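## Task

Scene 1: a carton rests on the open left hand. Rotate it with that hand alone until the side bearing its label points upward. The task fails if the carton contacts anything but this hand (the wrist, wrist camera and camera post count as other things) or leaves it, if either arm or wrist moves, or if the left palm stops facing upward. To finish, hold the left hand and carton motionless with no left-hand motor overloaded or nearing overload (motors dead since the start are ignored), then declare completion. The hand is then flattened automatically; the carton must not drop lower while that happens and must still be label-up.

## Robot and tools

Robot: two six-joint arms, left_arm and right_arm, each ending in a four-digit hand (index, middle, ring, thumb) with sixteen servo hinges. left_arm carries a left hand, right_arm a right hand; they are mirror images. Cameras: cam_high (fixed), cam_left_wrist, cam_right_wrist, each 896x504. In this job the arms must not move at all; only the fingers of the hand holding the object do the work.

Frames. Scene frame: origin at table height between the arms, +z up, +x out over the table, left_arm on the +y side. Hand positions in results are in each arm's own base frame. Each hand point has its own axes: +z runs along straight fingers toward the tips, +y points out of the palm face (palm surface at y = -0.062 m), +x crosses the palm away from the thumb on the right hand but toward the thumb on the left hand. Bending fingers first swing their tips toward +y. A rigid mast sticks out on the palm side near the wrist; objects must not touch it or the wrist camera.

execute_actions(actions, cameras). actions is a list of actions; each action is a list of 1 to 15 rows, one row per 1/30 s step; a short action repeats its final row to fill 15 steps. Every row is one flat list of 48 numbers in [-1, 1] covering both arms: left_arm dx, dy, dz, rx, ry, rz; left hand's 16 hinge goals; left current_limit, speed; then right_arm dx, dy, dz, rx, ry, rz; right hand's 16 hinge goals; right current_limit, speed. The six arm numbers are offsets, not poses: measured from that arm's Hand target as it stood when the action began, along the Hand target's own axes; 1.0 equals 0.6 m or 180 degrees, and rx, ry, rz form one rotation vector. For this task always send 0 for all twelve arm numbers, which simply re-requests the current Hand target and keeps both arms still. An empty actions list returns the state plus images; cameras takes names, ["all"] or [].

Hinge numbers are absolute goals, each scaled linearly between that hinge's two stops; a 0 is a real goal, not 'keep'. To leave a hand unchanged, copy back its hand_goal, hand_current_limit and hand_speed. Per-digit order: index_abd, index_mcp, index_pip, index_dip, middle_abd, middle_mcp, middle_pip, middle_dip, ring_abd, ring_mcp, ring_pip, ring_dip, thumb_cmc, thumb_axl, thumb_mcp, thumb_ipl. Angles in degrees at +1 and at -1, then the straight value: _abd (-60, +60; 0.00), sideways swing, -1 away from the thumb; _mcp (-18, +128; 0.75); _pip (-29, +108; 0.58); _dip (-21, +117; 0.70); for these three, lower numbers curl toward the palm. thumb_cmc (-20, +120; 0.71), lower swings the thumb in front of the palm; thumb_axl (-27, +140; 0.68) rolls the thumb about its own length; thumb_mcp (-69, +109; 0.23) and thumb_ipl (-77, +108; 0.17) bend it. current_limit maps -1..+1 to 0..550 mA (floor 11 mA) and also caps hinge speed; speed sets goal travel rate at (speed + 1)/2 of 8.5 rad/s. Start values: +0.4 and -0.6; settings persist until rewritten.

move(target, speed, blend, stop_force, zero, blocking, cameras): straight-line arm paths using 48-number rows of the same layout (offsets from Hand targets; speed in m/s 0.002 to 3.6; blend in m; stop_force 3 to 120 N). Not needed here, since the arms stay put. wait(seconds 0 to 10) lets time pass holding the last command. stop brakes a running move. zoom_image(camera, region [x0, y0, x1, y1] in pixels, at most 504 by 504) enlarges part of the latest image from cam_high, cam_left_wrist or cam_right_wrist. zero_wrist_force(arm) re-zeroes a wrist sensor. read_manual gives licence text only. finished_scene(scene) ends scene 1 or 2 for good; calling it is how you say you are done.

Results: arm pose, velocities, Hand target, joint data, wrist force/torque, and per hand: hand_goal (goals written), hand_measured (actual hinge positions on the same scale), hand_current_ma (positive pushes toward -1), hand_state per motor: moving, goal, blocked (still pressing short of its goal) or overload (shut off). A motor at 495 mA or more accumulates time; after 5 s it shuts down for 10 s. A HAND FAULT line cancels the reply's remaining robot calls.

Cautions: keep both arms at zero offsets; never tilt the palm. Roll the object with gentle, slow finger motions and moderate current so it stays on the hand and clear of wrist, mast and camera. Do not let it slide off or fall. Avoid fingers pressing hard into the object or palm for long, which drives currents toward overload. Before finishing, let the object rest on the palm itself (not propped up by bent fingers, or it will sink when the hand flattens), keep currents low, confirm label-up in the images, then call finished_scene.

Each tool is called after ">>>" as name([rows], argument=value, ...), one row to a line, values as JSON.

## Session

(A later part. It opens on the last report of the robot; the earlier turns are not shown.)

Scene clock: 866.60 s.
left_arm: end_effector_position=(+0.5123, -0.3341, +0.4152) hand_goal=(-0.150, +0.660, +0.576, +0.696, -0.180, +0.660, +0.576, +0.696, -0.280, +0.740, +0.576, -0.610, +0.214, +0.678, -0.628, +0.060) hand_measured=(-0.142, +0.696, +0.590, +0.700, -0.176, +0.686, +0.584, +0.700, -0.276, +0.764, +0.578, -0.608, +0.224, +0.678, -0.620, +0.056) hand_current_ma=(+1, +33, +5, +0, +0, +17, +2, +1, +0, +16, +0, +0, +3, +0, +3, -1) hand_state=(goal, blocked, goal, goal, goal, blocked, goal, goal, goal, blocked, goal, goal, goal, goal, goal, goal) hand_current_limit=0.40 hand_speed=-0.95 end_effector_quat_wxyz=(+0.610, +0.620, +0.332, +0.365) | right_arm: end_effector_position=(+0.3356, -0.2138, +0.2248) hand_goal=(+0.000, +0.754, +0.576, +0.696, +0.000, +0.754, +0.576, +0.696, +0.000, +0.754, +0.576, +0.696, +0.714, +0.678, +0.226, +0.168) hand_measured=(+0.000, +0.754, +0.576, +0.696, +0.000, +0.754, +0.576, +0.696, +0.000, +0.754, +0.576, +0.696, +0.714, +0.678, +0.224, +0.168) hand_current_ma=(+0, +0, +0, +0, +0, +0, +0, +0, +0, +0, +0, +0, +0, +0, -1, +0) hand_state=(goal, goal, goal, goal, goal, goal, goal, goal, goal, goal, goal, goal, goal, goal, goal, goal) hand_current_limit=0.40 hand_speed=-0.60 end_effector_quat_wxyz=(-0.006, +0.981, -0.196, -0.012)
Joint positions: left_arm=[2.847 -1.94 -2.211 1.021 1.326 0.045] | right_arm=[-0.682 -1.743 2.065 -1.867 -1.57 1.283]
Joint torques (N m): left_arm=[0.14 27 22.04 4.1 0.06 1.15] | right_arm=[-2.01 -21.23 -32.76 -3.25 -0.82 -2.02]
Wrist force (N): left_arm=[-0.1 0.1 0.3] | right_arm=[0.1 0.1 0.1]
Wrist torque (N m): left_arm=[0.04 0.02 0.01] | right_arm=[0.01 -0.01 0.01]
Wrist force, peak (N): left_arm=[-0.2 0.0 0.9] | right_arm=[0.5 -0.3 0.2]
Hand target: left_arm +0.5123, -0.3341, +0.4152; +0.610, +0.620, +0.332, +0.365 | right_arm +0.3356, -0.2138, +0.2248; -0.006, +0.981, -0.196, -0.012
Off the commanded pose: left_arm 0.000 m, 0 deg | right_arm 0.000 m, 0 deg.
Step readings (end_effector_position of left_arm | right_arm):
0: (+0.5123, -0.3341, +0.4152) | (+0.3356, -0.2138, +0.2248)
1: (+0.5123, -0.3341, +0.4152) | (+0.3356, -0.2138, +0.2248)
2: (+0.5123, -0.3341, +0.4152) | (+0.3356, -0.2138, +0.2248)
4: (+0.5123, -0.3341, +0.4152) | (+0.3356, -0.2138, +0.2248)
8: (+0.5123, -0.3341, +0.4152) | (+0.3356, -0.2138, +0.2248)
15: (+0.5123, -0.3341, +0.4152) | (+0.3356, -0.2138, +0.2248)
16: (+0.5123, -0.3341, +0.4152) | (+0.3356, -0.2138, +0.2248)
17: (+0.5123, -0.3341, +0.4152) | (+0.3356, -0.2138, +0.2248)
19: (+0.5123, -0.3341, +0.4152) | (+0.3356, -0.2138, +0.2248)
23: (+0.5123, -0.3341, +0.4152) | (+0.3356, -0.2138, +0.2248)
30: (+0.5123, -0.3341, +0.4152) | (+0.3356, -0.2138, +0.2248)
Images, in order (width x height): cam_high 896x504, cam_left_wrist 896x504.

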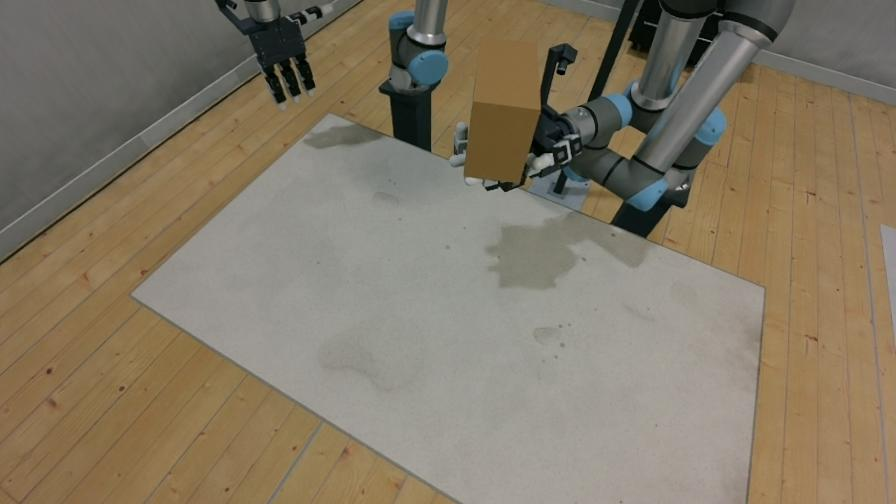

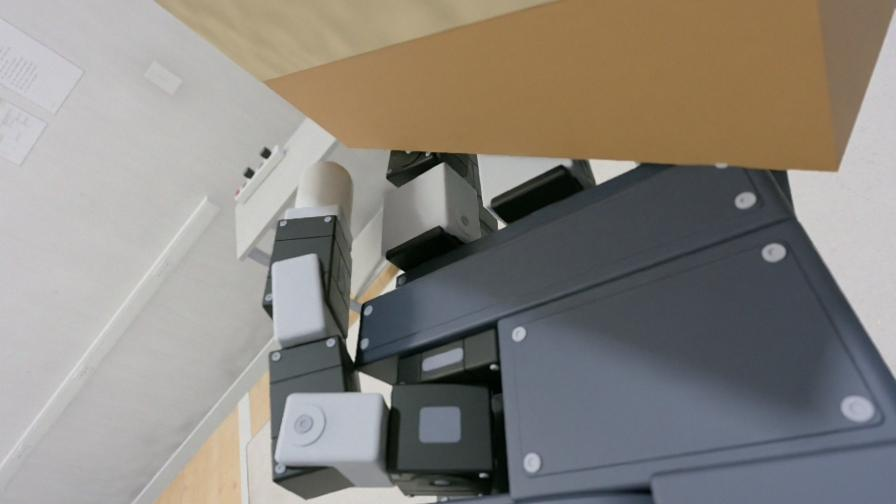

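>>> execute_actions([
  [[0,0,0,0,0,0, -0.15,0.66,0.576,0.696, -0.18,0.66,0.576,0.696, -0.63,0.74,0.576,-0.61, 0.214,0.677,0.067,-0.913, 0.4,-0.88, 0,0,0,0,0,0, 0,0.754,0.576,0.696,0,0.754,0.576,0.696,0,0.754,0.576,0.696,0.714,0.678,0.226,0.168,0.4,-0.6]],
  [[0,0,0,0,0,0, -0.15,0.66,0.576,0.696, -0.18,0.66,0.576,0.696, -0.63,0.74,0.576,-0.61, 0.214,0.677,0.067,-0.913, 0.4,-0.88, 0,0,0,0,0,0, 0,0.754,0.576,0.696,0,0.754,0.576,0.696,0,0.754,0.576,0.696,0.714,0.678,0.226,0.168,0.4,-0.6]],
  [[0,0,0,0,0,0, -0.15,0.66,0.576,0.696, -0.18,0.66,0.576,0.696, -0.63,0.74,0.576,-0.61, 0.214,0.677,0.067,-0.913, 0.4,-0.88, 0,0,0,0,0,0, 0,0.754,0.576,0.696,0,0.754,0.576,0.696,0,0.754,0.576,0.696,0.714,0.678,0.226,0.168,0.4,-0.6]],
  [[0,0,0,0,0,0, -0.15,0.66,0.576,0.696, -0.18,0.66,0.576,0.696, -0.63,0.74,-0.08,0.043, -0.429,0.677,0.067,-0.913, 0.4,-0.9, 0,0,0,0,0,0, 0,0.754,0.576,0.696,0,0.754,0.576,0.696,0,0.754,0.576,0.696,0.714,0.678,0.226,0.168,0.4,-0.6]],
], cameras=["cam_left_wrist","cam_high"])

>>> zoom_image(camera="cam_high", region=[430, 30, 630, 210])

Scene clock: 914.47 s.
left_arm: end_effector_position=(+0.5123, -0.3341, +0.4152) hand_goal=(-0.150, +0.660, +0.576, +0.696, -0.180, +0.660, +0.576, +0.696, -0.630, +0.740, -0.080, +0.044, -0.428, +0.678, +0.068, -0.912) hand_measured=(-0.146, +0.690, +0.584, +0.700, -0.176, +0.686, +0.584, +0.700, -0.628, +0.764, -0.066, +0.042, -0.422, +0.680, +0.062, -0.910) hand_current_ma=(+1, +22, +2, +0, +0, +17, +2, +1, +0, +15, +5, +0, +1, +0, -1, +0) hand_state=(goal, blocked, goal, goal, goal, blocked, goal, goal, goal, blocked, goal, goal, goal, goal, goal, goal) hand_current_limit=0.40 hand_speed=-0.90 end_effector_quat_wxyz=(+0.610, +0.620, +0.332, +0.365) | right_arm: end_effector_position=(+0.3356, -0.2138, +0.2248) hand_goal=(+0.000, +0.754, +0.576, +0.696, +0.000, +0.754, +0.576, +0.696, +0.000, +0.754, +0.576, +0.696, +0.714, +0.678, +0.226, +0.168) hand_measured=(+0.000, +0.754, +0.576, +0.696, +0.000, +0.754, +0.576, +0.696, +0.000, +0.754, +0.576, +0.696, +0.714, +0.678, +0.224, +0.168) hand_current_ma=(+0, +0, +0, +0, +0, +0, +0, +0, +0, +0, +0, +0, +0, +0, -1, +0) hand_state=(goal, goal, goal, goal, goal, goal, goal, goal, goal, goal, goal, goal, goal, goal, goal, goal) hand_current_limit=0.40 hand_speed=-0.60 end_effector_quat_wxyz=(-0.006, +0.981, -0.196, -0.012)
Joint positions: left_arm=[2.847 -1.94 -2.211 1.021 1.326 0.045] | right_arm=[-0.682 -1.743 2.065 -1.867 -1.57 1.283]
Joint torques (N m): left_arm=[-0.21 29.13 22.5 4.04 0.58 1.34] | right_arm=[-1.94 -21.56 -34.18 -3.27 -1.01 -2.08]
Wrist force (N): left_arm=[-0.3 0.1 0.4] | right_arm=[0.1 0.0 0.2]
Wrist torque (N m): left_arm=[-0.01 0.04 0.01] | right_arm=[-0.01 -0.02 0.01]
Wrist force, peak (N): left_arm=[-0.1 -0.2 0.9] | right_arm=[0.3 -0.3 0.6]
Hand target: left_arm +0.5123, -0.3341, +0.4152; +0.610, +0.620, +0.332, +0.365 | right_arm +0.3356, -0.2138, +0.2248; -0.006, +0.981, -0.196, -0.012
Off the commanded pose: left_arm 0.000 m, 0 deg | right_arm 0.000 m, 0 deg.
Step readings (end_effector_position of left_arm | right_arm):
0: (+0.5123, -0.3341, +0.4152) | (+0.3356, -0.2138, +0.2248)
1: (+0.5123, -0.3341, +0.4152) | (+0.3356, -0.2138, +0.2248)
2: (+0.5123, -0.3341, +0.4152) | (+0.3356, -0.2138, +0.2248)
4: (+0.5123, -0.3341, +0.4152) | (+0.3356, -0.2138, +0.2248)
8: (+0.5123, -0.3341, +0.4152) | (+0.3356, -0.2138, +0.2248)
15: (+0.5123, -0.3341, +0.4152) | (+0.3356, -0.2138, +0.2248)
16: (+0.5123, -0.3341, +0.4152) | (+0.3356, -0.2138, +0.2248)
17: (+0.5123, -0.3341, +0.4152) | (+0.3356, -0.2138, +0.2248)
19: (+0.5123, -0.3341, +0.4152) | (+0.3356, -0.2138, +0.2248)
23: (+0.5123, -0.3341, +0.4152) | (+0.3356, -0.2138, +0.2248)
30: (+0.5123, -0.3341, +0.4152) | (+0.3356, -0.2138, +0.2248)
31: (+0.5123, -0.3341, +0.4152) | (+0.3356, -0.2138, +0.2248)
32: (+0.5123, -0.3341, +0.4152) | (+0.3356, -0.2138, +0.2248)
34: (+0.5123, -0.3341, +0.4152) | (+0.3356, -0.2138, +0.2248)
38: (+0.5123, -0.3341, +0.4152) | (+0.3356, -0.2138, +0.2248)
45: (+0.5123, -0.3341, +0.4152) | (+0.3356, -0.2138, +0.2248)
46: (+0.5123, -0.3341, +0.4152) | (+0.3356, -0.2138, +0.2248)
47: (+0.5123, -0.3341, +0.4152) | (+0.3356, -0.2138, +0.2248)
49: (+0.5123, -0.3341, +0.4152) | (+0.3356, -0.2138, +0.2248)
53: (+0.5123, -0.3341, +0.4152) | (+0.3356, -0.2138, +0.2248)
60: (+0.5123, -0.3341, +0.4152) | (+0.3356, -0.2138, +0.2248)
Images, in order (width x height): cam_high 896x504, cam_left_wrist 896x504.

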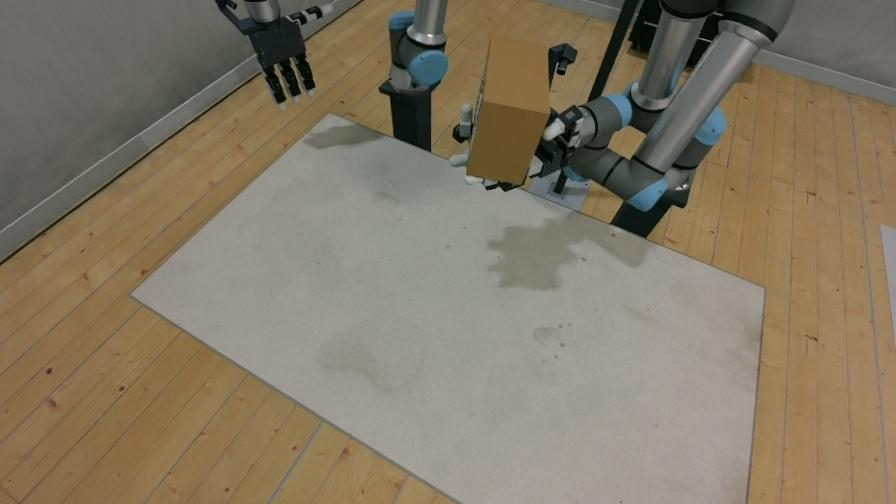

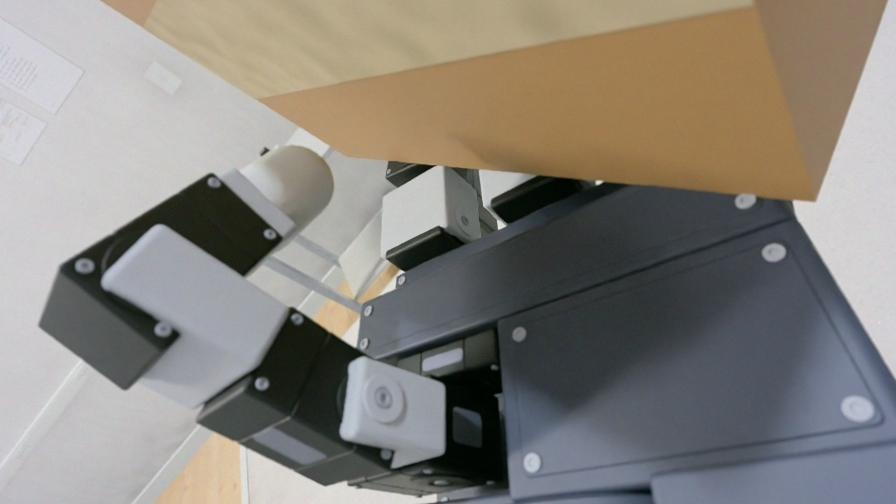

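Scaled by 2.520 from the camera's 896x504 image, which has a finer 1280x720 frame.

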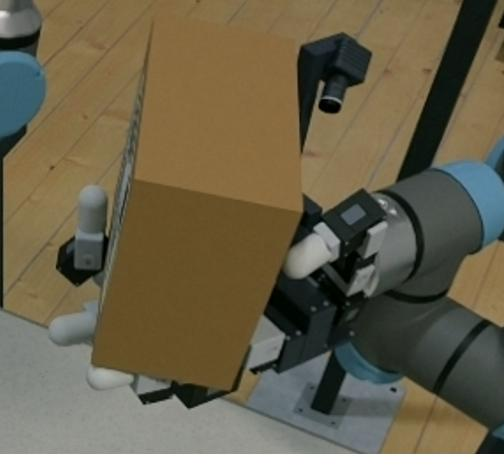

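>>> execute_actions([
  [[0,0,0,0,0,0, -0.15,0.66,0.576,0.696, -0.18,0.66,0.576,0.696, -0.63,0.74,0.576,0.043, -0.429,0.677,0.067,-0.913, 0.4,-0.93, 0,0,0,0,0,0, 0,0.754,0.576,0.696,0,0.754,0.576,0.696,0,0.754,0.576,0.696,0.714,0.678,0.226,0.168,0.4,-0.6]],
  [[0,0,0,0,0,0, -0.15,0.66,0.576,0.696, -0.18,0.66,0.576,0.696, -0.63,0.74,0.576,0.043, -0.429,0.677,0.067,-0.913, 0.4,-0.93, 0,0,0,0,0,0, 0,0.754,0.576,0.696,0,0.754,0.576,0.696,0,0.754,0.576,0.696,0.714,0.678,0.226,0.168,0.4,-0.6]],
  [[0,0,0,0,0,0, -0.15,0.66,0.576,0.696, -0.18,0.66,0.576,0.696, -0.63,0.74,0.576,-0.61, -0.429,0.677,0.067,-0.913, 0.4,-0.93, 0,0,0,0,0,0, 0,0.754,0.576,0.696,0,0.754,0.576,0.696,0,0.754,0.576,0.696,0.714,0.678,0.226,0.168,0.4,-0.6]],
  [[0,0,0,0,0,0, -0.15,0.66,0.576,0.696, -0.18,0.66,0.576,0.696, -0.63,0.74,0.576,-0.61, -0.429,0.677,-0.045,-0.7, 0.4,-0.93, 0,0,0,0,0,0, 0,0.754,0.576,0.696,0,0.754,0.576,0.696,0,0.754,0.576,0.696,0.714,0.678,0.226,0.168,0.4,-0.6]],
], cameras=["cam_left_wrist","cam_high"])

>>> zoom_image(camera="cam_high", region=[430, 30, 630, 210])

Scene clock: 943.23 s.
left_arm: end_effector_position=(+0.5123, -0.3341, +0.4152) hand_goal=(-0.150, +0.660, +0.576, +0.696, -0.180, +0.660, +0.576, +0.696, -0.630, +0.740, +0.576, -0.610, -0.428, +0.678, -0.044, -0.700) hand_measured=(-0.148, +0.690, +0.586, +0.700, -0.176, +0.686, +0.584, +0.700, -0.628, +0.764, +0.576, -0.608, -0.422, +0.680, -0.044, -0.704) hand_current_ma=(+0, +22, +3, +0, +0, +17, +2, +1, +0, +15, +0, +0, +1, +0, +0, -1) hand_state=(goal, blocked, goal, goal, goal, blocked, goal, goal, goal, blocked, goal, goal, goal, goal, goal, goal) hand_current_limit=0.40 hand_speed=-0.93 end_effector_quat_wxyz=(+0.610, +0.620, +0.332, +0.365) | right_arm: end_effector_position=(+0.3356, -0.2138, +0.2248) hand_goal=(+0.000, +0.754, +0.576, +0.696, +0.000, +0.754, +0.576, +0.696, +0.000, +0.754, +0.576, +0.696, +0.714, +0.678, +0.226, +0.168) hand_measured=(+0.000, +0.754, +0.576, +0.696, +0.000, +0.754, +0.576, +0.696, +0.000, +0.754, +0.576, +0.696, +0.714, +0.678, +0.224, +0.168) hand_current_ma=(+0, +0, +0, +0, +0, +0, +0, +0, +0, +0, +0, +0, +0, +0, -1, +0) hand_state=(goal, goal, goal, goal, goal, goal, goal, goal, goal, goal, goal, goal, goal, goal, goal, goal) hand_current_limit=0.40 hand_speed=-0.60 end_effector_quat_wxyz=(-0.006, +0.981, -0.196, -0.012)
Joint positions: left_arm=[2.847 -1.94 -2.211 1.021 1.326 0.045] | right_arm=[-0.682 -1.743 2.065 -1.867 -1.57 1.283]
Joint torques (N m): left_arm=[-0.47 30.32 21.15 4.08 0.53 1.57] | right_arm=[-2.66 -21.49 -33.8 -3.27 -0.91 -2.05]
Wrist force (N): left_arm=[0.0 -0.1 0.5] | right_arm=[0.0 -0.1 0.2]
Wrist torque (N m): left_arm=[-0.02 0.01 0.05] | right_arm=[-0.01 0.01 -0.02]
Wrist force, peak (N): left_arm=[0.2 -0.3 0.9] | right_arm=[0.4 -0.3 0.4]
Hand target: left_arm +0.5123, -0.3341, +0.4152; +0.610, +0.620, +0.332, +0.365 | right_arm +0.3356, -0.2138, +0.2248; -0.006, +0.981, -0.196, -0.012
Off the commanded pose: left_arm 0.000 m, 0 deg | right_arm 0.000 m, 0 deg.
Step readings (end_effector_position of left_arm | right_arm):
0: (+0.5123, -0.3341, +0.4152) | (+0.3356, -0.2138, +0.2248)
1: (+0.5123, -0.3341, +0.4152) | (+0.3356, -0.2138, +0.2248)
2: (+0.5123, -0.3341, +0.4152) | (+0.3356, -0.2138, +0.2248)
4: (+0.5123, -0.3341, +0.4152) | (+0.3356, -0.2138, +0.2248)
8: (+0.5123, -0.3341, +0.4152) | (+0.3356, -0.2138, +0.2248)
15: (+0.5123, -0.3341, +0.4152) | (+0.3356, -0.2138, +0.2248)
16: (+0.5123, -0.3341, +0.4152) | (+0.3356, -0.2138, +0.2248)
17: (+0.5123, -0.3341, +0.4152) | (+0.3356, -0.2138, +0.2248)
19: (+0.5123, -0.3341, +0.4152) | (+0.3356, -0.2138, +0.2248)
23: (+0.5123, -0.3341, +0.4152) | (+0.3356, -0.2138, +0.2248)
30: (+0.5123, -0.3341, +0.4152) | (+0.3356, -0.2138, +0.2248)
31: (+0.5123, -0.3341, +0.4152) | (+0.3356, -0.2138, +0.2248)
32: (+0.5123, -0.3341, +0.4152) | (+0.3356, -0.2138, +0.2248)
34: (+0.5123, -0.3341, +0.4152) | (+0.3356, -0.2138, +0.2248)
38: (+0.5123, -0.3341, +0.4152) | (+0.3356, -0.2138, +0.2248)
45: (+0.5123, -0.3341, +0.4152) | (+0.3356, -0.2138, +0.2248)
46: (+0.5123, -0.3341, +0.4152) | (+0.3356, -0.2138, +0.2248)
47: (+0.5123, -0.3341, +0.4152) | (+0.3356, -0.2138, +0.2248)
49: (+0.5123, -0.3341, +0.4152) | (+0.3356, -0.2138, +0.2248)
53: (+0.5123, -0.3341, +0.4152) | (+0.3356, -0.2138, +0.2248)
60: (+0.5123, -0.3341, +0.4152) | (+0.3356, -0.2138, +0.2248)
Images, in order (width x height): cam_high 896x504, cam_left_wrist 896x504.

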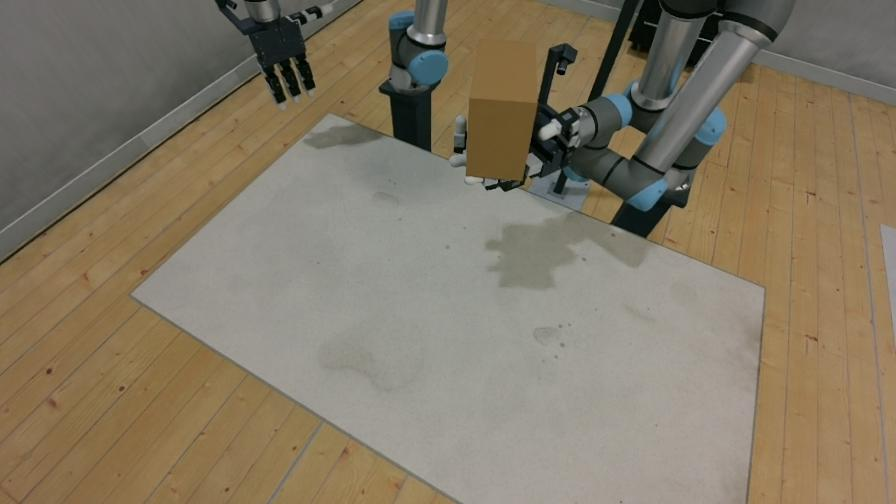

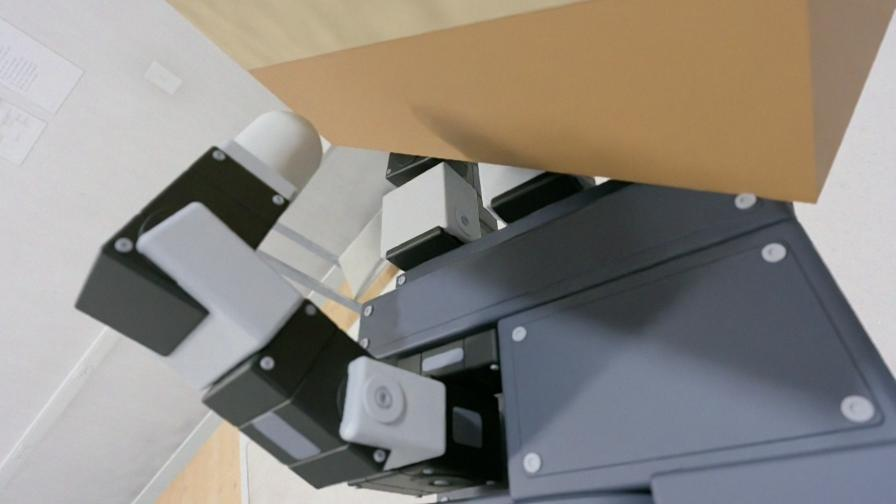

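Scaled by 2.520 from the camera's 896x504 image, which has a finer 1280x720 frame.

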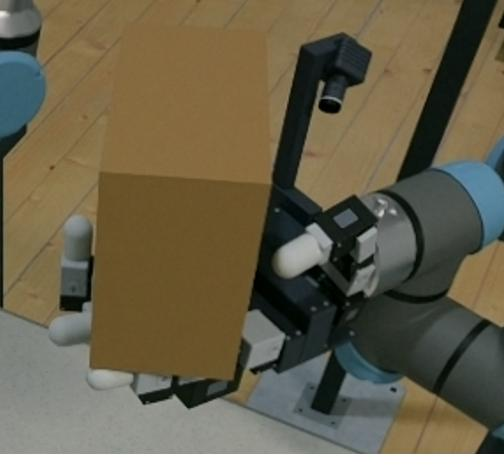

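>>> execute_actions([
  [[0,0,0,0,0,0, -0.15,0.66,0.576,0.696, -0.18,0.66,0.576,0.696, -0.63,0.74,0.576,-0.61, -0.429,0.677,-0.169,-0.535, 0.4,-0.93, 0,0,0,0,0,0, 0,0.754,0.576,0.696,0,0.754,0.576,0.696,0,0.754,0.576,0.696,0.714,0.678,0.226,0.168,0.4,-0.6]],
  [[0,0,0,0,0,0, -0.15,0.66,0.576,0.696, -0.18,0.66,0.576,0.696, -0.63,0.74,0.576,-0.61, -0.429,0.677,-0.337,-0.32, 0.4,-0.93, 0,0,0,0,0,0, 0,0.754,0.576,0.696,0,0.754,0.576,0.696,0,0.754,0.576,0.696,0.714,0.678,0.226,0.168,0.4,-0.6]],
  [[0,0,0,0,0,0, -0.15,0.66,0.576,0.696, -0.18,0.66,0.576,0.696, -0.63,0.74,0.576,-0.61, -0.429,0.677,-0.506,-0.1, 0.4,-0.93, 0,0,0,0,0,0, 0,0.754,0.576,0.696,0,0.754,0.576,0.696,0,0.754,0.576,0.696,0.714,0.678,0.226,0.168,0.4,-0.6]],
  [[0,0,0,0,0,0, -0.15,0.66,0.576,0.696, -0.18,0.66,0.576,0.696, -0.63,0.74,0.576,-0.61, -0.429,0.677,-0.652,0.08, 0.4,-0.93, 0,0,0,0,0,0, 0,0.754,0.576,0.696,0,0.754,0.576,0.696,0,0.754,0.576,0.696,0.714,0.678,0.226,0.168,0.4,-0.6]],
], cameras=["cam_left_wrist","cam_high"])

>>> zoom_image(camera="cam_high", region=[430, 30, 630, 210])

Scene clock: 972.87 s.
left_arm: end_effector_position=(+0.5123, -0.3341, +0.4152) hand_goal=(-0.150, +0.660, +0.576, +0.696, -0.180, +0.660, +0.576, +0.696, -0.630, +0.740, +0.576, -0.610, -0.428, +0.678, -0.652, +0.080) hand_measured=(-0.154, +0.688, +0.592, +0.702, -0.180, +0.686, +0.586, +0.700, -0.628, +0.764, +0.576, -0.608, -0.422, +0.682, -0.656, +0.076) hand_current_ma=(+0, +21, +6, +1, +0, +17, +2, +1, +0, +15, +0, +0, +1, +0, -1, -1) hand_state=(goal, blocked, goal, goal, goal, blocked, goal, goal, goal, blocked, goal, goal, goal, goal, goal, goal) hand_current_limit=0.40 hand_speed=-0.93 end_effector_quat_wxyz=(+0.610, +0.620, +0.332, +0.365) | right_arm: end_effector_position=(+0.3356, -0.2138, +0.2248) hand_goal=(+0.000, +0.754, +0.576, +0.696, +0.000, +0.754, +0.576, +0.696, +0.000, +0.754, +0.576, +0.696, +0.714, +0.678, +0.226, +0.168) hand_measured=(+0.000, +0.754, +0.576, +0.696, +0.000, +0.754, +0.576, +0.696, +0.000, +0.754, +0.576, +0.696, +0.714, +0.678, +0.224, +0.168) hand_current_ma=(+0, +0, +0, +0, +0, +0, +0, +0, +0, +0, +0, +0, +0, +0, -1, +0) hand_state=(goal, goal, goal, goal, goal, goal, goal, goal, goal, goal, goal, goal, goal, goal, goal, goal) hand_current_limit=0.40 hand_speed=-0.60 end_effector_quat_wxyz=(-0.006, +0.981, -0.196, -0.012)
Joint positions: left_arm=[2.847 -1.94 -2.211 1.021 1.326 0.045] | right_arm=[-0.682 -1.743 2.065 -1.867 -1.57 1.283]
Joint torques (N m): left_arm=[-1.45 31.63 21.07 4.02 0.75 1.2] | right_arm=[-1.66 -21.15 -32.75 -3.39 -0.85 -1.9]
Wrist force (N): left_arm=[0.0 0.3 0.4] | right_arm=[0.1 -0.1 -0.1]
Wrist torque (N m): left_arm=[0.04 0.01 0.05] | right_arm=[0.00 -0.01 0.00]
Wrist force, peak (N): left_arm=[0.1 0.1 0.9] | right_arm=[0.5 -0.2 0.5]
Hand target: left_arm +0.5123, -0.3341, +0.4152; +0.610, +0.620, +0.332, +0.365 | right_arm +0.3356, -0.2138, +0.2248; -0.006, +0.981, -0.196, -0.012
Off the commanded pose: left_arm 0.000 m, 0 deg | right_arm 0.000 m, 0 deg.
Step readings (end_effector_position of left_arm | right_arm):
0: (+0.5123, -0.3341, +0.4152) | (+0.3356, -0.2138, +0.2248)
1: (+0.5123, -0.3341, +0.4152) | (+0.3356, -0.2138, +0.2248)
2: (+0.5123, -0.3341, +0.4152) | (+0.3356, -0.2138, +0.2248)
4: (+0.5123, -0.3341, +0.4152) | (+0.3356, -0.2138, +0.2248)
8: (+0.5123, -0.3341, +0.4152) | (+0.3356, -0.2138, +0.2248)
15: (+0.5123, -0.3341, +0.4152) | (+0.3356, -0.2138, +0.2248)
16: (+0.5123, -0.3341, +0.4152) | (+0.3356, -0.2138, +0.2248)
17: (+0.5123, -0.3341, +0.4152) | (+0.3356, -0.2138, +0.2248)
19: (+0.5123, -0.3341, +0.4152) | (+0.3356, -0.2138, +0.2248)
23: (+0.5123, -0.3341, +0.4152) | (+0.3356, -0.2138, +0.2248)
30: (+0.5123, -0.3341, +0.4152) | (+0.3356, -0.2138, +0.2248)
31: (+0.5123, -0.3341, +0.4152) | (+0.3356, -0.2138, +0.2248)
32: (+0.5123, -0.3341, +0.4152) | (+0.3356, -0.2138, +0.2248)
34: (+0.5123, -0.3341, +0.4152) | (+0.3356, -0.2138, +0.2248)
38: (+0.5123, -0.3341, +0.4152) | (+0.3356, -0.2138, +0.2248)
45: (+0.5123, -0.3341, +0.4152) | (+0.3356, -0.2138, +0.2248)
46: (+0.5123, -0.3341, +0.4152) | (+0.3356, -0.2138, +0.2248)
47: (+0.5123, -0.3341, +0.4152) | (+0.3356, -0.2138, +0.2248)
49: (+0.5123, -0.3341, +0.4152) | (+0.3356, -0.2138, +0.2248)
53: (+0.5123, -0.3341, +0.4152) | (+0.3356, -0.2138, +0.2248)
60: (+0.5123, -0.3341, +0.4152) | (+0.3356, -0.2138, +0.2248)
Images, in order (width x height): cam_high 896x504, cam_left_wrist 896x504.

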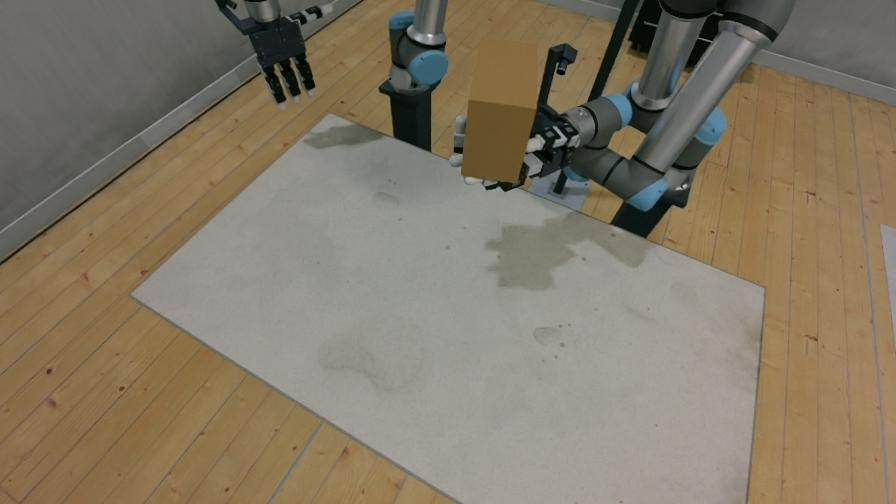

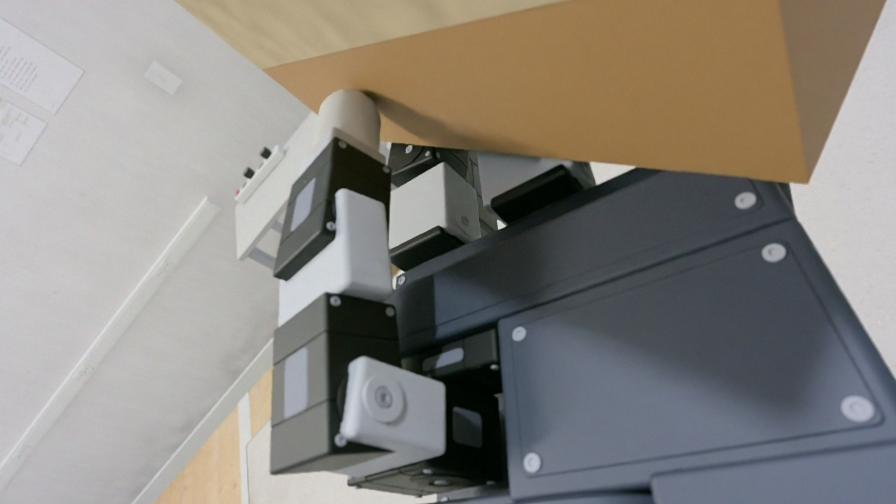

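Scaled by 2.520 from the camera's 896x504 image, which has a finer 1280x720 frame.

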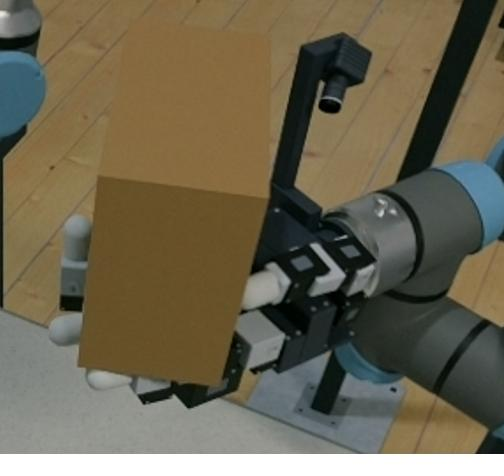

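>>> execute_actions([
  [[0,0,0,0,0,0, -0.15,0.73,0.576,0.696, -0.18,0.67,0.576,0.696, -0.63,0.74,0.576,-0.61, -0.429,0.677,-0.652,0.08, 0.4,-0.94, 0,0,0,0,0,0, 0,0.754,0.576,0.696,0,0.754,0.576,0.696,0,0.754,0.576,0.696,0.714,0.678,0.226,0.168,0.4,-0.6]],
  [[0,0,0,0,0,0, -0.15,0.80,0.576,0.696, -0.18,0.68,0.576,0.696, -0.63,0.74,0.576,-0.61, -0.429,0.677,-0.652,0.08, 0.4,-0.94, 0,0,0,0,0,0, 0,0.754,0.576,0.696,0,0.754,0.576,0.696,0,0.754,0.576,0.696,0.714,0.678,0.226,0.168,0.4,-0.6]],
  [[0,0,0,0,0,0, 0.58,0.81,0.576,0.696, -0.18,0.68,0.576,0.696, -0.63,0.74,0.576,-0.61, -0.429,0.677,-0.652,0.08, 0.4,-0.86, 0,0,0,0,0,0, 0,0.754,0.576,0.696,0,0.754,0.576,0.696,0,0.754,0.576,0.696,0.714,0.678,0.226,0.168,0.4,-0.6]],
  [[0,0,0,0,0,0, 0.58,0.81,0.576,0.696, -0.18,0.68,0.576,0.696, -0.63,0.74,0.576,-0.61, -0.429,0.677,-0.652,0.08, 0.4,-0.86, 0,0,0,0,0,0, 0,0.754,0.576,0.696,0,0.754,0.576,0.696,0,0.754,0.576,0.696,0.714,0.678,0.226,0.168,0.4,-0.6]],
  [[0,0,0,0,0,0, 0.58,0.81,0.576,0.696, -0.18,0.68,0.576,0.696, -0.63,0.74,0.576,-0.61, -0.429,0.677,-0.652,0.08, 0.4,-0.86, 0,0,0,0,0,0, 0,0.754,0.576,0.696,0,0.754,0.576,0.696,0,0.754,0.576,0.696,0.714,0.678,0.226,0.168,0.4,-0.6]],
  [[0,0,0,0,0,0, 0.58,0.72,0.576,0.696, -0.18,0.68,0.576,0.696, -0.63,0.74,0.576,-0.61, -0.429,0.677,-0.652,0.08, 0.4,-0.94, 0,0,0,0,0,0, 0,0.754,0.576,0.696,0,0.754,0.576,0.696,0,0.754,0.576,0.696,0.714,0.678,0.226,0.168,0.4,-0.6]],
], cameras=["cam_left_wrist","cam_high"])

>>> zoom_image(camera="cam_high", region=[430, 30, 630, 210])

Scene clock: 1012.63 s.
left_arm: end_effector_position=(+0.5123, -0.3341, +0.4152) hand_goal=(+0.580, +0.720, +0.576, +0.696, -0.180, +0.680, +0.576, +0.696, -0.630, +0.740, +0.576, -0.610, -0.428, +0.678, -0.652, +0.080) hand_measured=(+0.576, +0.742, +0.584, +0.700, -0.180, +0.704, +0.586, +0.700, -0.628, +0.764, +0.576, -0.608, -0.422, +0.682, -0.656, +0.076) hand_current_ma=(+0, +14, +2, +0, +0, +16, +3, +1, +0, +15, +0, +0, +1, +1, -1, -1) hand_state=(goal, blocked, goal, goal, goal, blocked, goal, goal, goal, blocked, goal, goal, goal, goal, goal, goal) hand_current_limit=0.40 hand_speed=-0.94 end_effector_quat_wxyz=(+0.610, +0.620, +0.332, +0.365) | right_arm: end_effector_position=(+0.3356, -0.2138, +0.2248) hand_goal=(+0.000, +0.754, +0.576, +0.696, +0.000, +0.754, +0.576, +0.696, +0.000, +0.754, +0.576, +0.696, +0.714, +0.678, +0.226, +0.168) hand_measured=(+0.000, +0.754, +0.576, +0.696, +0.000, +0.754, +0.576, +0.696, +0.000, +0.754, +0.576, +0.696, +0.714, +0.678, +0.224, +0.168) hand_current_ma=(+0, +0, +0, +0, +0, +0, +0, +0, +0, +0, +0, +0, +0, +0, -1, +0) hand_state=(goal, goal, goal, goal, goal, goal, goal, goal, goal, goal, goal, goal, goal, goal, goal, goal) hand_current_limit=0.40 hand_speed=-0.60 end_effector_quat_wxyz=(-0.006, +0.981, -0.196, -0.012)
Joint positions: left_arm=[2.847 -1.94 -2.211 1.021 1.326 0.045] | right_arm=[-0.682 -1.743 2.065 -1.867 -1.57 1.283]
Joint torques (N m): left_arm=[-1.55 31.03 19.85 3.44 0.51 1.13] | right_arm=[-2.45 -22.1 -33.99 -3.26 -0.94 -2.09]
Wrist force (N): left_arm=[0.0 0.2 0.4] | right_arm=[0.0 -0.1 0.0]
Wrist torque (N m): left_arm=[0.02 0.00 0.04] | right_arm=[-0.01 0.01 -0.01]
Wrist force, peak (N): left_arm=[0.0 0.5 0.8] | right_arm=[0.8 -0.1 0.0]
Hand target: left_arm +0.5123, -0.3341, +0.4152; +0.610, +0.620, +0.332, +0.365 | right_arm +0.3356, -0.2138, +0.2248; -0.006, +0.981, -0.196, -0.012
Off the commanded pose: left_arm 0.000 m, 0 deg | right_arm 0.000 m, 0 deg.
Step readings (end_effector_position of left_arm | right_arm):
0: (+0.5123, -0.3341, +0.4152) | (+0.3356, -0.2138, +0.2248)
1: (+0.5123, -0.3341, +0.4152) | (+0.3356, -0.2138, +0.2248)
2: (+0.5123, -0.3341, +0.4152) | (+0.3356, -0.2138, +0.2248)
4: (+0.5123, -0.3341, +0.4152) | (+0.3356, -0.2138, +0.2248)
8: (+0.5123, -0.3341, +0.4152) | (+0.3356, -0.2138, +0.2248)
15: (+0.5123, -0.3341, +0.4152) | (+0.3356, -0.2138, +0.2248)
16: (+0.5123, -0.3341, +0.4152) | (+0.3356, -0.2138, +0.2248)
17: (+0.5123, -0.3341, +0.4152) | (+0.3356, -0.2138, +0.2248)
19: (+0.5123, -0.3341, +0.4152) | (+0.3356, -0.2138, +0.2248)
23: (+0.5123, -0.3341, +0.4152) | (+0.3356, -0.2138, +0.2248)
30: (+0.5123, -0.3341, +0.4152) | (+0.3356, -0.2138, +0.2248)
31: (+0.5123, -0.3341, +0.4152) | (+0.3356, -0.2138, +0.2248)
32: (+0.5123, -0.3341, +0.4152) | (+0.3356, -0.2138, +0.2248)
34: (+0.5123, -0.3341, +0.4152) | (+0.3356, -0.2138, +0.2248)
38: (+0.5123, -0.3341, +0.4152) | (+0.3356, -0.2138, +0.2248)
45: (+0.5123, -0.3341, +0.4152) | (+0.3356, -0.2138, +0.2248)
46: (+0.5123, -0.3341, +0.4152) | (+0.3356, -0.2138, +0.2248)
47: (+0.5123, -0.3341, +0.4152) | (+0.3356, -0.2138, +0.2248)
49: (+0.5123, -0.3341, +0.4152) | (+0.3356, -0.2138, +0.2248)
53: (+0.5123, -0.3341, +0.4152) | (+0.3356, -0.2138, +0.2248)
60: (+0.5123, -0.3341, +0.4152) | (+0.3356, -0.2138, +0.2248)
61: (+0.5123, -0.3341, +0.4152) | (+0.3356, -0.2138, +0.2248)
62: (+0.5123, -0.3341, +0.4152) | (+0.3356, -0.2138, +0.2248)
64: (+0.5123, -0.3341, +0.4152) | (+0.3356, -0.2138, +0.2248)
68: (+0.5123, -0.3341, +0.4152) | (+0.3356, -0.2138, +0.2248)
75: (+0.5123, -0.3341, +0.4152) | (+0.3356, -0.2138, +0.2248)
76: (+0.5123, -0.3341, +0.4152) | (+0.3356, -0.2138, +0.2248)
77: (+0.5123, -0.3341, +0.4152) | (+0.3356, -0.2138, +0.2248)
79: (+0.5123, -0.3341, +0.4152) | (+0.3356, -0.2138, +0.2248)
83: (+0.5123, -0.3341, +0.4152) | (+0.3356, -0.2138, +0.2248)
90: (+0.5123, -0.3341, +0.4152) | (+0.3356, -0.2138, +0.2248)
Images, in order (width x height): cam_high 896x504, cam_left_wrist 896x504.

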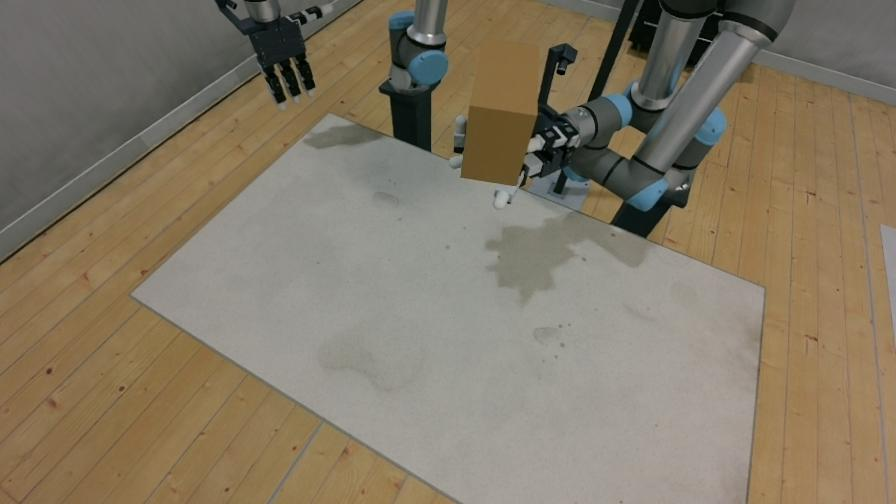

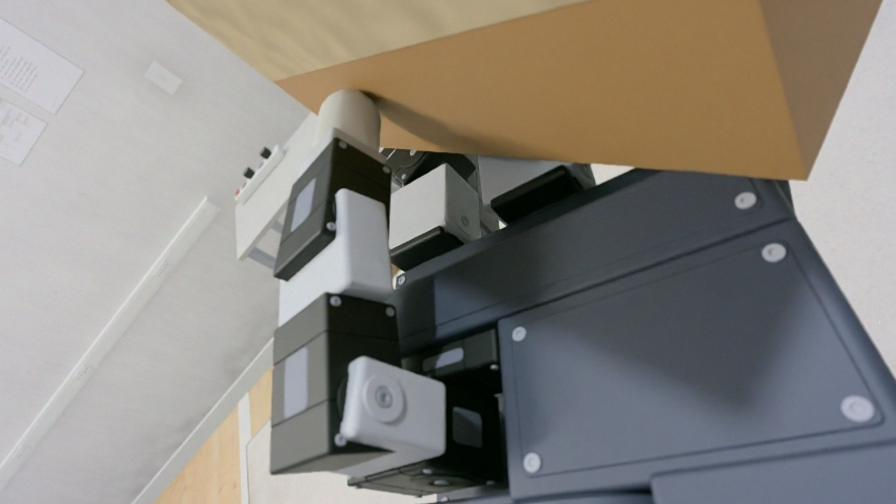

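Scaled by 2.520 from the camera's 896x504 image, which has a finer 1280x720 frame.

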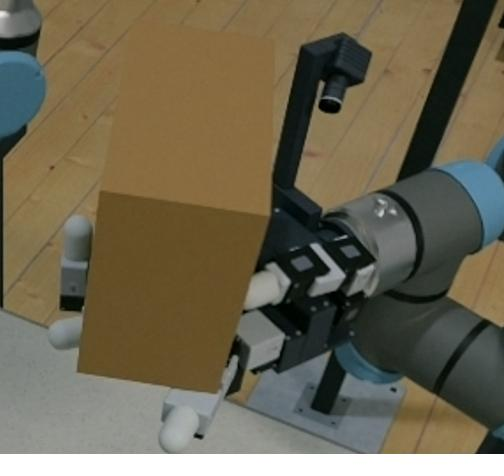

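>>> execute_actions([
  [[0,0,0,0,0,0, 0.58,0.68,0.576,0.696, -0.18,0.73,0.576,0.696, -0.63,0.74,0.576,-0.61, -0.429,0.677,-0.652,0.08, 0.4,-0.94, 0,0,0,0,0,0, 0,0.754,0.576,0.696,0,0.754,0.576,0.696,0,0.754,0.576,0.696,0.714,0.678,0.226,0.168,0.4,-0.6]],
  [[0,0,0,0,0,0, 0.58,0.68,0.576,0.696, -0.18,0.81,0.576,0.696, -0.63,0.74,0.576,-0.61, -0.429,0.677,-0.652,0.08, 0.4,-0.94, 0,0,0,0,0,0, 0,0.754,0.576,0.696,0,0.754,0.576,0.696,0,0.754,0.576,0.696,0.714,0.678,0.226,0.168,0.4,-0.6]],
  [[0,0,0,0,0,0, 0.58,0.68,0.576,0.696, 0.5,0.82,0.576,0.696, -0.63,0.74,0.576,-0.61, -0.429,0.677,-0.652,0.08, 0.4,-0.86, 0,0,0,0,0,0, 0,0.754,0.576,0.696,0,0.754,0.576,0.696,0,0.754,0.576,0.696,0.714,0.678,0.226,0.168,0.4,-0.6]],
  [[0,0,0,0,0,0, 0.58,0.68,0.576,0.696, 0.5,0.82,0.576,0.696, -0.63,0.74,0.576,-0.61, -0.429,0.677,-0.652,0.08, 0.4,-0.86, 0,0,0,0,0,0, 0,0.754,0.576,0.696,0,0.754,0.576,0.696,0,0.754,0.576,0.696,0.714,0.678,0.226,0.168,0.4,-0.6]],
  [[0,0,0,0,0,0, 0.58,0.68,0.576,0.696, 0.5,0.82,0.576,0.696, -0.63,0.74,0.576,-0.61, -0.429,0.677,-0.652,0.08, 0.4,-0.86, 0,0,0,0,0,0, 0,0.754,0.576,0.696,0,0.754,0.576,0.696,0,0.754,0.576,0.696,0.714,0.678,0.226,0.168,0.4,-0.6]],
  [[0,0,0,0,0,0, 0.58,0.66,0.576,0.696, 0.5,0.72,0.576,0.696, -0.63,0.74,0.576,-0.61, -0.429,0.677,-0.652,0.08, 0.4,-0.94, 0,0,0,0,0,0, 0,0.754,0.576,0.696,0,0.754,0.576,0.696,0,0.754,0.576,0.696,0.714,0.678,0.226,0.168,0.4,-0.6]],
  [[0,0,0,0,0,0, 0.58,0.66,0.576,0.696, 0.5,0.66,0.576,0.696, -0.63,0.74,0.576,-0.61, -0.429,0.677,-0.652,0.08, 0.4,-0.94, 0,0,0,0,0,0, 0,0.754,0.576,0.696,0,0.754,0.576,0.696,0,0.754,0.576,0.696,0.714,0.678,0.226,0.168,0.4,-0.6]],
], cameras=["cam_left_wrist","cam_high"])

>>> zoom_image(camera="cam_high", region=[430, 30, 630, 210])

Scene clock: 1032.17 s.
left_arm: end_effector_position=(+0.5123, -0.3341, +0.4152) hand_goal=(+0.580, +0.660, +0.576, +0.696, +0.500, +0.660, +0.576, +0.696, -0.630, +0.740, +0.576, -0.610, -0.428, +0.678, -0.652, +0.080) hand_measured=(+0.578, +0.680, +0.584, +0.700, +0.496, +0.708, +0.586, +0.700, -0.628, +0.764, +0.578, -0.608, -0.422, +0.682, -0.656, +0.076) hand_current_ma=(+0, +11, +2, +0, +0, +55, +2, +1, +0, +15, +0, +0, +1, +1, -1, -1) hand_state=(goal, goal, goal, goal, goal, blocked, goal, goal, goal, blocked, goal, goal, goal, goal, goal, goal) hand_current_limit=0.40 hand_speed=-0.94 end_effector_quat_wxyz=(+0.610, +0.620, +0.332, +0.365) | right_arm: end_effector_position=(+0.3356, -0.2138, +0.2248) hand_goal=(+0.000, +0.754, +0.576, +0.696, +0.000, +0.754, +0.576, +0.696, +0.000, +0.754, +0.576, +0.696, +0.714, +0.678, +0.226, +0.168) hand_measured=(+0.000, +0.754, +0.576, +0.696, +0.000, +0.754, +0.576, +0.696, +0.000, +0.754, +0.576, +0.696, +0.714, +0.678, +0.224, +0.168) hand_current_ma=(+0, +0, +0, +0, +0, +0, +0, +0, +0, +0, +0, +0, +0, +0, -1, +0) hand_state=(goal, goal, goal, goal, goal, goal, goal, goal, goal, goal, goal, goal, goal, goal, goal, goal) hand_current_limit=0.40 hand_speed=-0.60 end_effector_quat_wxyz=(-0.006, +0.981, -0.196, -0.012)
Joint positions: left_arm=[2.847 -1.94 -2.211 1.021 1.326 0.045] | right_arm=[-0.682 -1.743 2.065 -1.867 -1.57 1.283]
Joint torques (N m): left_arm=[-2.65 32.27 20.03 3.41 0.61 1.36] | right_arm=[-2.54 -21.61 -34.4 -3.22 -0.88 -2.15]
Wrist force (N): left_arm=[0.4 -0.2 0.6] | right_arm=[-0.2 -0.1 0.0]
Wrist torque (N m): left_arm=[-0.02 -0.04 0.06] | right_arm=[-0.02 0.03 -0.03]
Wrist force, peak (N): left_arm=[-0.1 0.1 0.8] | right_arm=[-0.1 -0.2 0.7]
Hand target: left_arm +0.5123, -0.3341, +0.4152; +0.610, +0.620, +0.332, +0.365 | right_arm +0.3356, -0.2138, +0.2248; -0.006, +0.981, -0.196, -0.012
Off the commanded pose: left_arm 0.000 m, 0 deg | right_arm 0.000 m, 0 deg.
Step readings (end_effector_position of left_arm | right_arm):
0: (+0.5123, -0.3341, +0.4152) | (+0.3356, -0.2138, +0.2248)
1: (+0.5123, -0.3341, +0.4152) | (+0.3356, -0.2138, +0.2248)
2: (+0.5123, -0.3341, +0.4152) | (+0.3356, -0.2138, +0.2248)
4: (+0.5123, -0.3341, +0.4152) | (+0.3356, -0.2138, +0.2248)
8: (+0.5123, -0.3341, +0.4152) | (+0.3356, -0.2138, +0.2248)
15: (+0.5123, -0.3341, +0.4152) | (+0.3356, -0.2138, +0.2248)
16: (+0.5123, -0.3341, +0.4152) | (+0.3356, -0.2138, +0.2248)
17: (+0.5123, -0.3341, +0.4152) | (+0.3356, -0.2138, +0.2248)
19: (+0.5123, -0.3341, +0.4152) | (+0.3356, -0.2138, +0.2248)
23: (+0.5123, -0.3341, +0.4152) | (+0.3356, -0.2138, +0.2248)
30: (+0.5123, -0.3341, +0.4152) | (+0.3356, -0.2138, +0.2248)
31: (+0.5123, -0.3341, +0.4152) | (+0.3356, -0.2138, +0.2248)
32: (+0.5123, -0.3341, +0.4152) | (+0.3356, -0.2138, +0.2248)
34: (+0.5123, -0.3341, +0.4152) | (+0.3356, -0.2138, +0.2248)
38: (+0.5123, -0.3341, +0.4152) | (+0.3356, -0.2138, +0.2248)
45: (+0.5123, -0.3341, +0.4152) | (+0.3356, -0.2138, +0.2248)
46: (+0.5123, -0.3341, +0.4152) | (+0.3356, -0.2138, +0.2248)
47: (+0.5123, -0.3341, +0.4152) | (+0.3356, -0.2138, +0.2248)
49: (+0.5123, -0.3341, +0.4152) | (+0.3356, -0.2138, +0.2248)
53: (+0.5123, -0.3341, +0.4152) | (+0.3356, -0.2138, +0.2248)
60: (+0.5123, -0.3341, +0.4152) | (+0.3356, -0.2138, +0.2248)
61: (+0.5123, -0.3341, +0.4152) | (+0.3356, -0.2138, +0.2248)
62: (+0.5123, -0.3341, +0.4152) | (+0.3356, -0.2138, +0.2248)
64: (+0.5123, -0.3341, +0.4152) | (+0.3356, -0.2138, +0.2248)
68: (+0.5123, -0.3341, +0.4152) | (+0.3356, -0.2138, +0.2248)
75: (+0.5123, -0.3341, +0.4152) | (+0.3356, -0.2138, +0.2248)
76: (+0.5123, -0.3341, +0.4152) | (+0.3356, -0.2138, +0.2248)
77: (+0.5123, -0.3341, +0.4152) | (+0.3356, -0.2138, +0.2248)
79: (+0.5123, -0.3341, +0.4152) | (+0.3356, -0.2138, +0.2248)
83: (+0.5123, -0.3341, +0.4152) | (+0.3356, -0.2138, +0.2248)
90: (+0.5123, -0.3341, +0.4152) | (+0.3356, -0.2138, +0.2248)
91: (+0.5123, -0.3341, +0.4152) | (+0.3356, -0.2138, +0.2248)
92: (+0.5123, -0.3341, +0.4152) | (+0.3356, -0.2138, +0.2248)
94: (+0.5123, -0.3341, +0.4152) | (+0.3356, -0.2138, +0.2248)
98: (+0.5123, -0.3341, +0.4152) | (+0.3356, -0.2138, +0.2248)
105: (+0.5123, -0.3341, +0.4152) | (+0.3356, -0.2138, +0.2248)
Images, in order (width x height): cam_high 896x504, cam_left_wrist 896x504.

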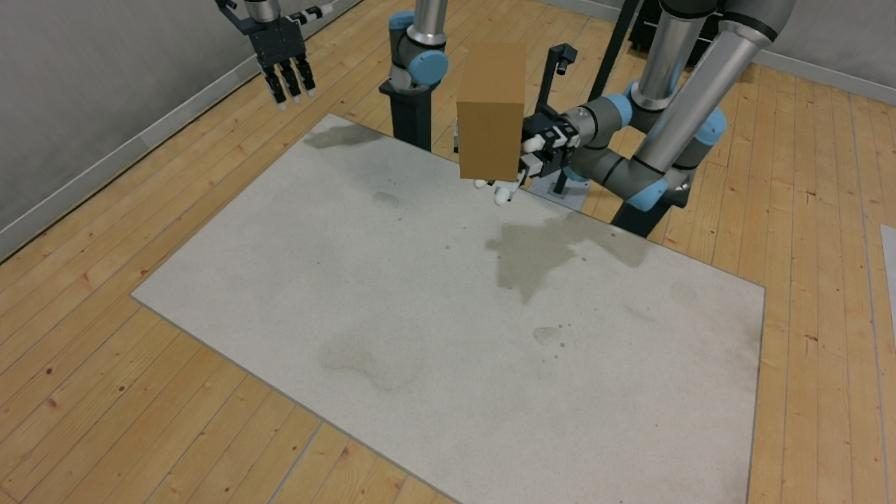

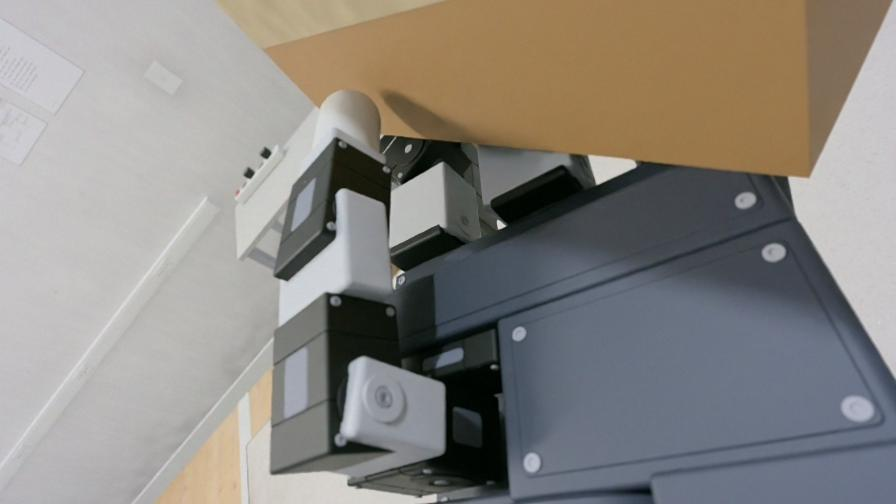

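Scaled by 2.520 from the camera's 896x504 image, which has a finer 1280x720 frame.

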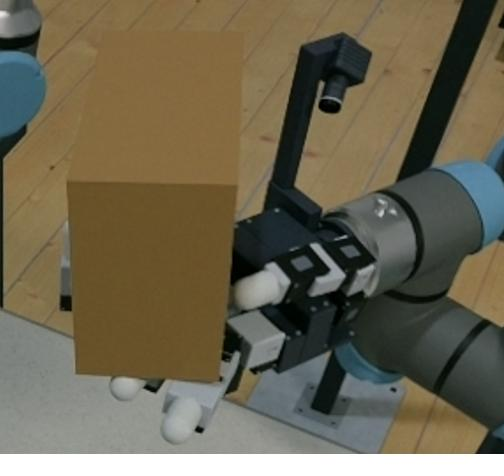

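>>> execute_actions(actions=[])

>>> zoom_image(camera="cam_high", region=[430, 30, 630, 210])

Scene clock: 1066.00 s.
left_arm: end_effector_position=(+0.5123, -0.3341, +0.4152) hand_goal=(+0.580, +0.660, +0.576, +0.696, +0.500, +0.660, +0.576, +0.696, -0.630, +0.740, +0.576, -0.610, -0.428, +0.678, -0.652, +0.080) hand_measured=(+0.578, +0.680, +0.584, +0.700, +0.496, +0.708, +0.586, +0.700, -0.628, +0.764, +0.578, -0.608, -0.422, +0.682, -0.656, +0.076) hand_current_ma=(+0, +11, +2, +0, +0, +55, +2, +1, +0, +15, +0, +0, +1, +1, -1, -1) hand_state=(goal, goal, goal, goal, goal, blocked, goal, goal, goal, blocked, goal, goal, goal, goal, goal, goal) hand_current_limit=0.40 hand_speed=-0.94 end_effector_quat_wxyz=(+0.610, +0.620, +0.332, +0.365) | right_arm: end_effector_position=(+0.3356, -0.2138, +0.2248) hand_goal=(+0.000, +0.754, +0.576, +0.696, +0.000, +0.754, +0.576, +0.696, +0.000, +0.754, +0.576, +0.696, +0.714, +0.678, +0.226, +0.168) hand_measured=(+0.000, +0.754, +0.576, +0.696, +0.000, +0.754, +0.576, +0.696, +0.000, +0.754, +0.576, +0.696, +0.714, +0.678, +0.224, +0.168) hand_current_ma=(+0, +0, +0, +0, +0, +0, +0, +0, +0, +0, +0, +0, +0, +0, -1, +0) hand_state=(goal, goal, goal, goal, goal, goal, goal, goal, goal, goal, goal, goal, goal, goal, goal, goal) hand_current_limit=0.40 hand_speed=-0.60 end_effector_quat_wxyz=(-0.006, +0.981, -0.196, -0.012)
Joint positions: left_arm=[2.847 -1.94 -2.211 1.021 1.326 0.045] | right_arm=[-0.682 -1.743 2.065 -1.867 -1.57 1.283]
Joint velocities: within noise
Joint torques (N m): left_arm=[-2.36 31.57 18.85 3.34 0.56 0.77] | right_arm=[-1.67 -21.31 -33.9 -3.33 -0.87 -2.02]
Wrist force (N): left_arm=[-0.1 0.0 0.5] | right_arm=[0.0 0.1 0.2]
Wrist torque (N m): left_arm=[0.00 0.02 0.02] | right_arm=[-0.01 0.00 0.00]
Wrist force, peak (N): left_arm=[0.2 0.2 0.9] | right_arm=[0.5 -0.5 0.3]
Hand target: left_arm +0.5123, -0.3341, +0.4152; +0.610, +0.620, +0.332, +0.365 | right_arm +0.3356, -0.2138, +0.2248; -0.006, +0.981, -0.196, -0.012
Off the commanded pose: left_arm 0.000 m, 0 deg | right_arm 0.000 m, 0 deg.

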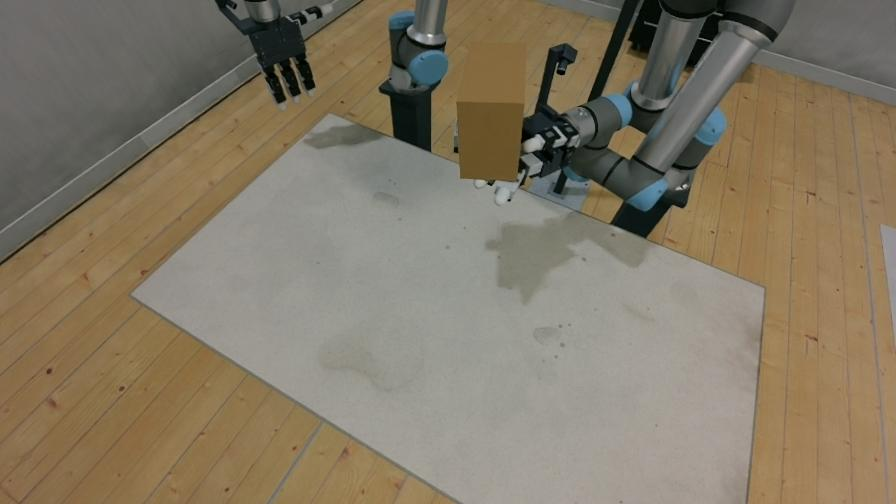

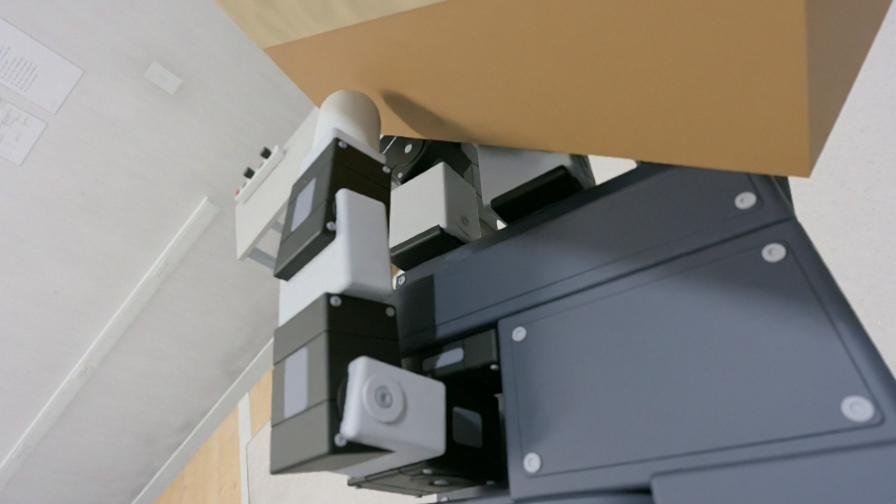

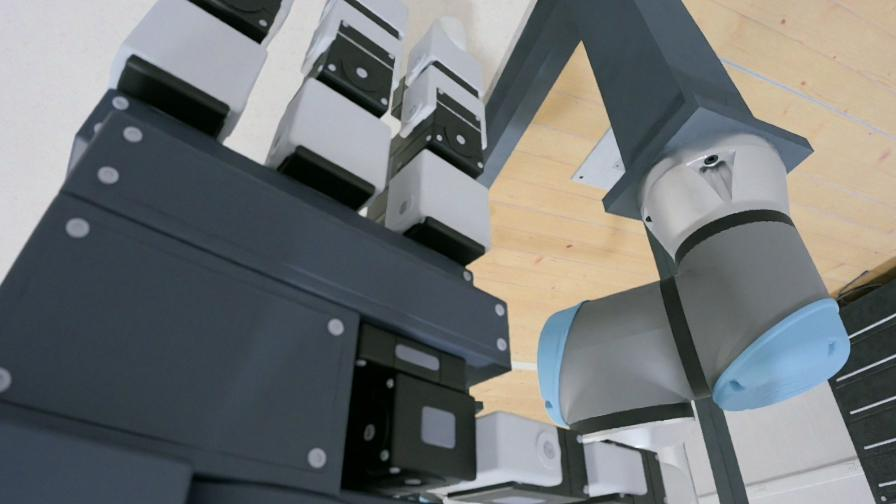

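Scaled by 2.520 from the camera's 896x504 image, which has a finer 1280x720 frame.

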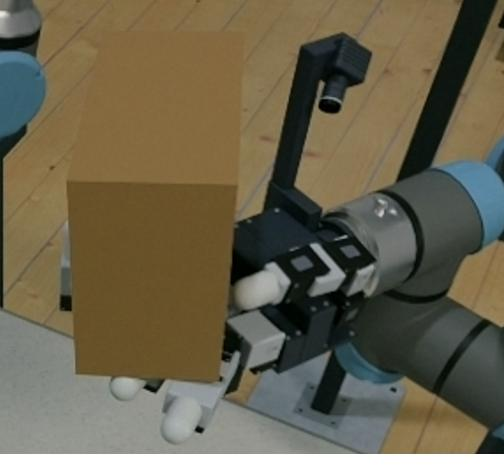

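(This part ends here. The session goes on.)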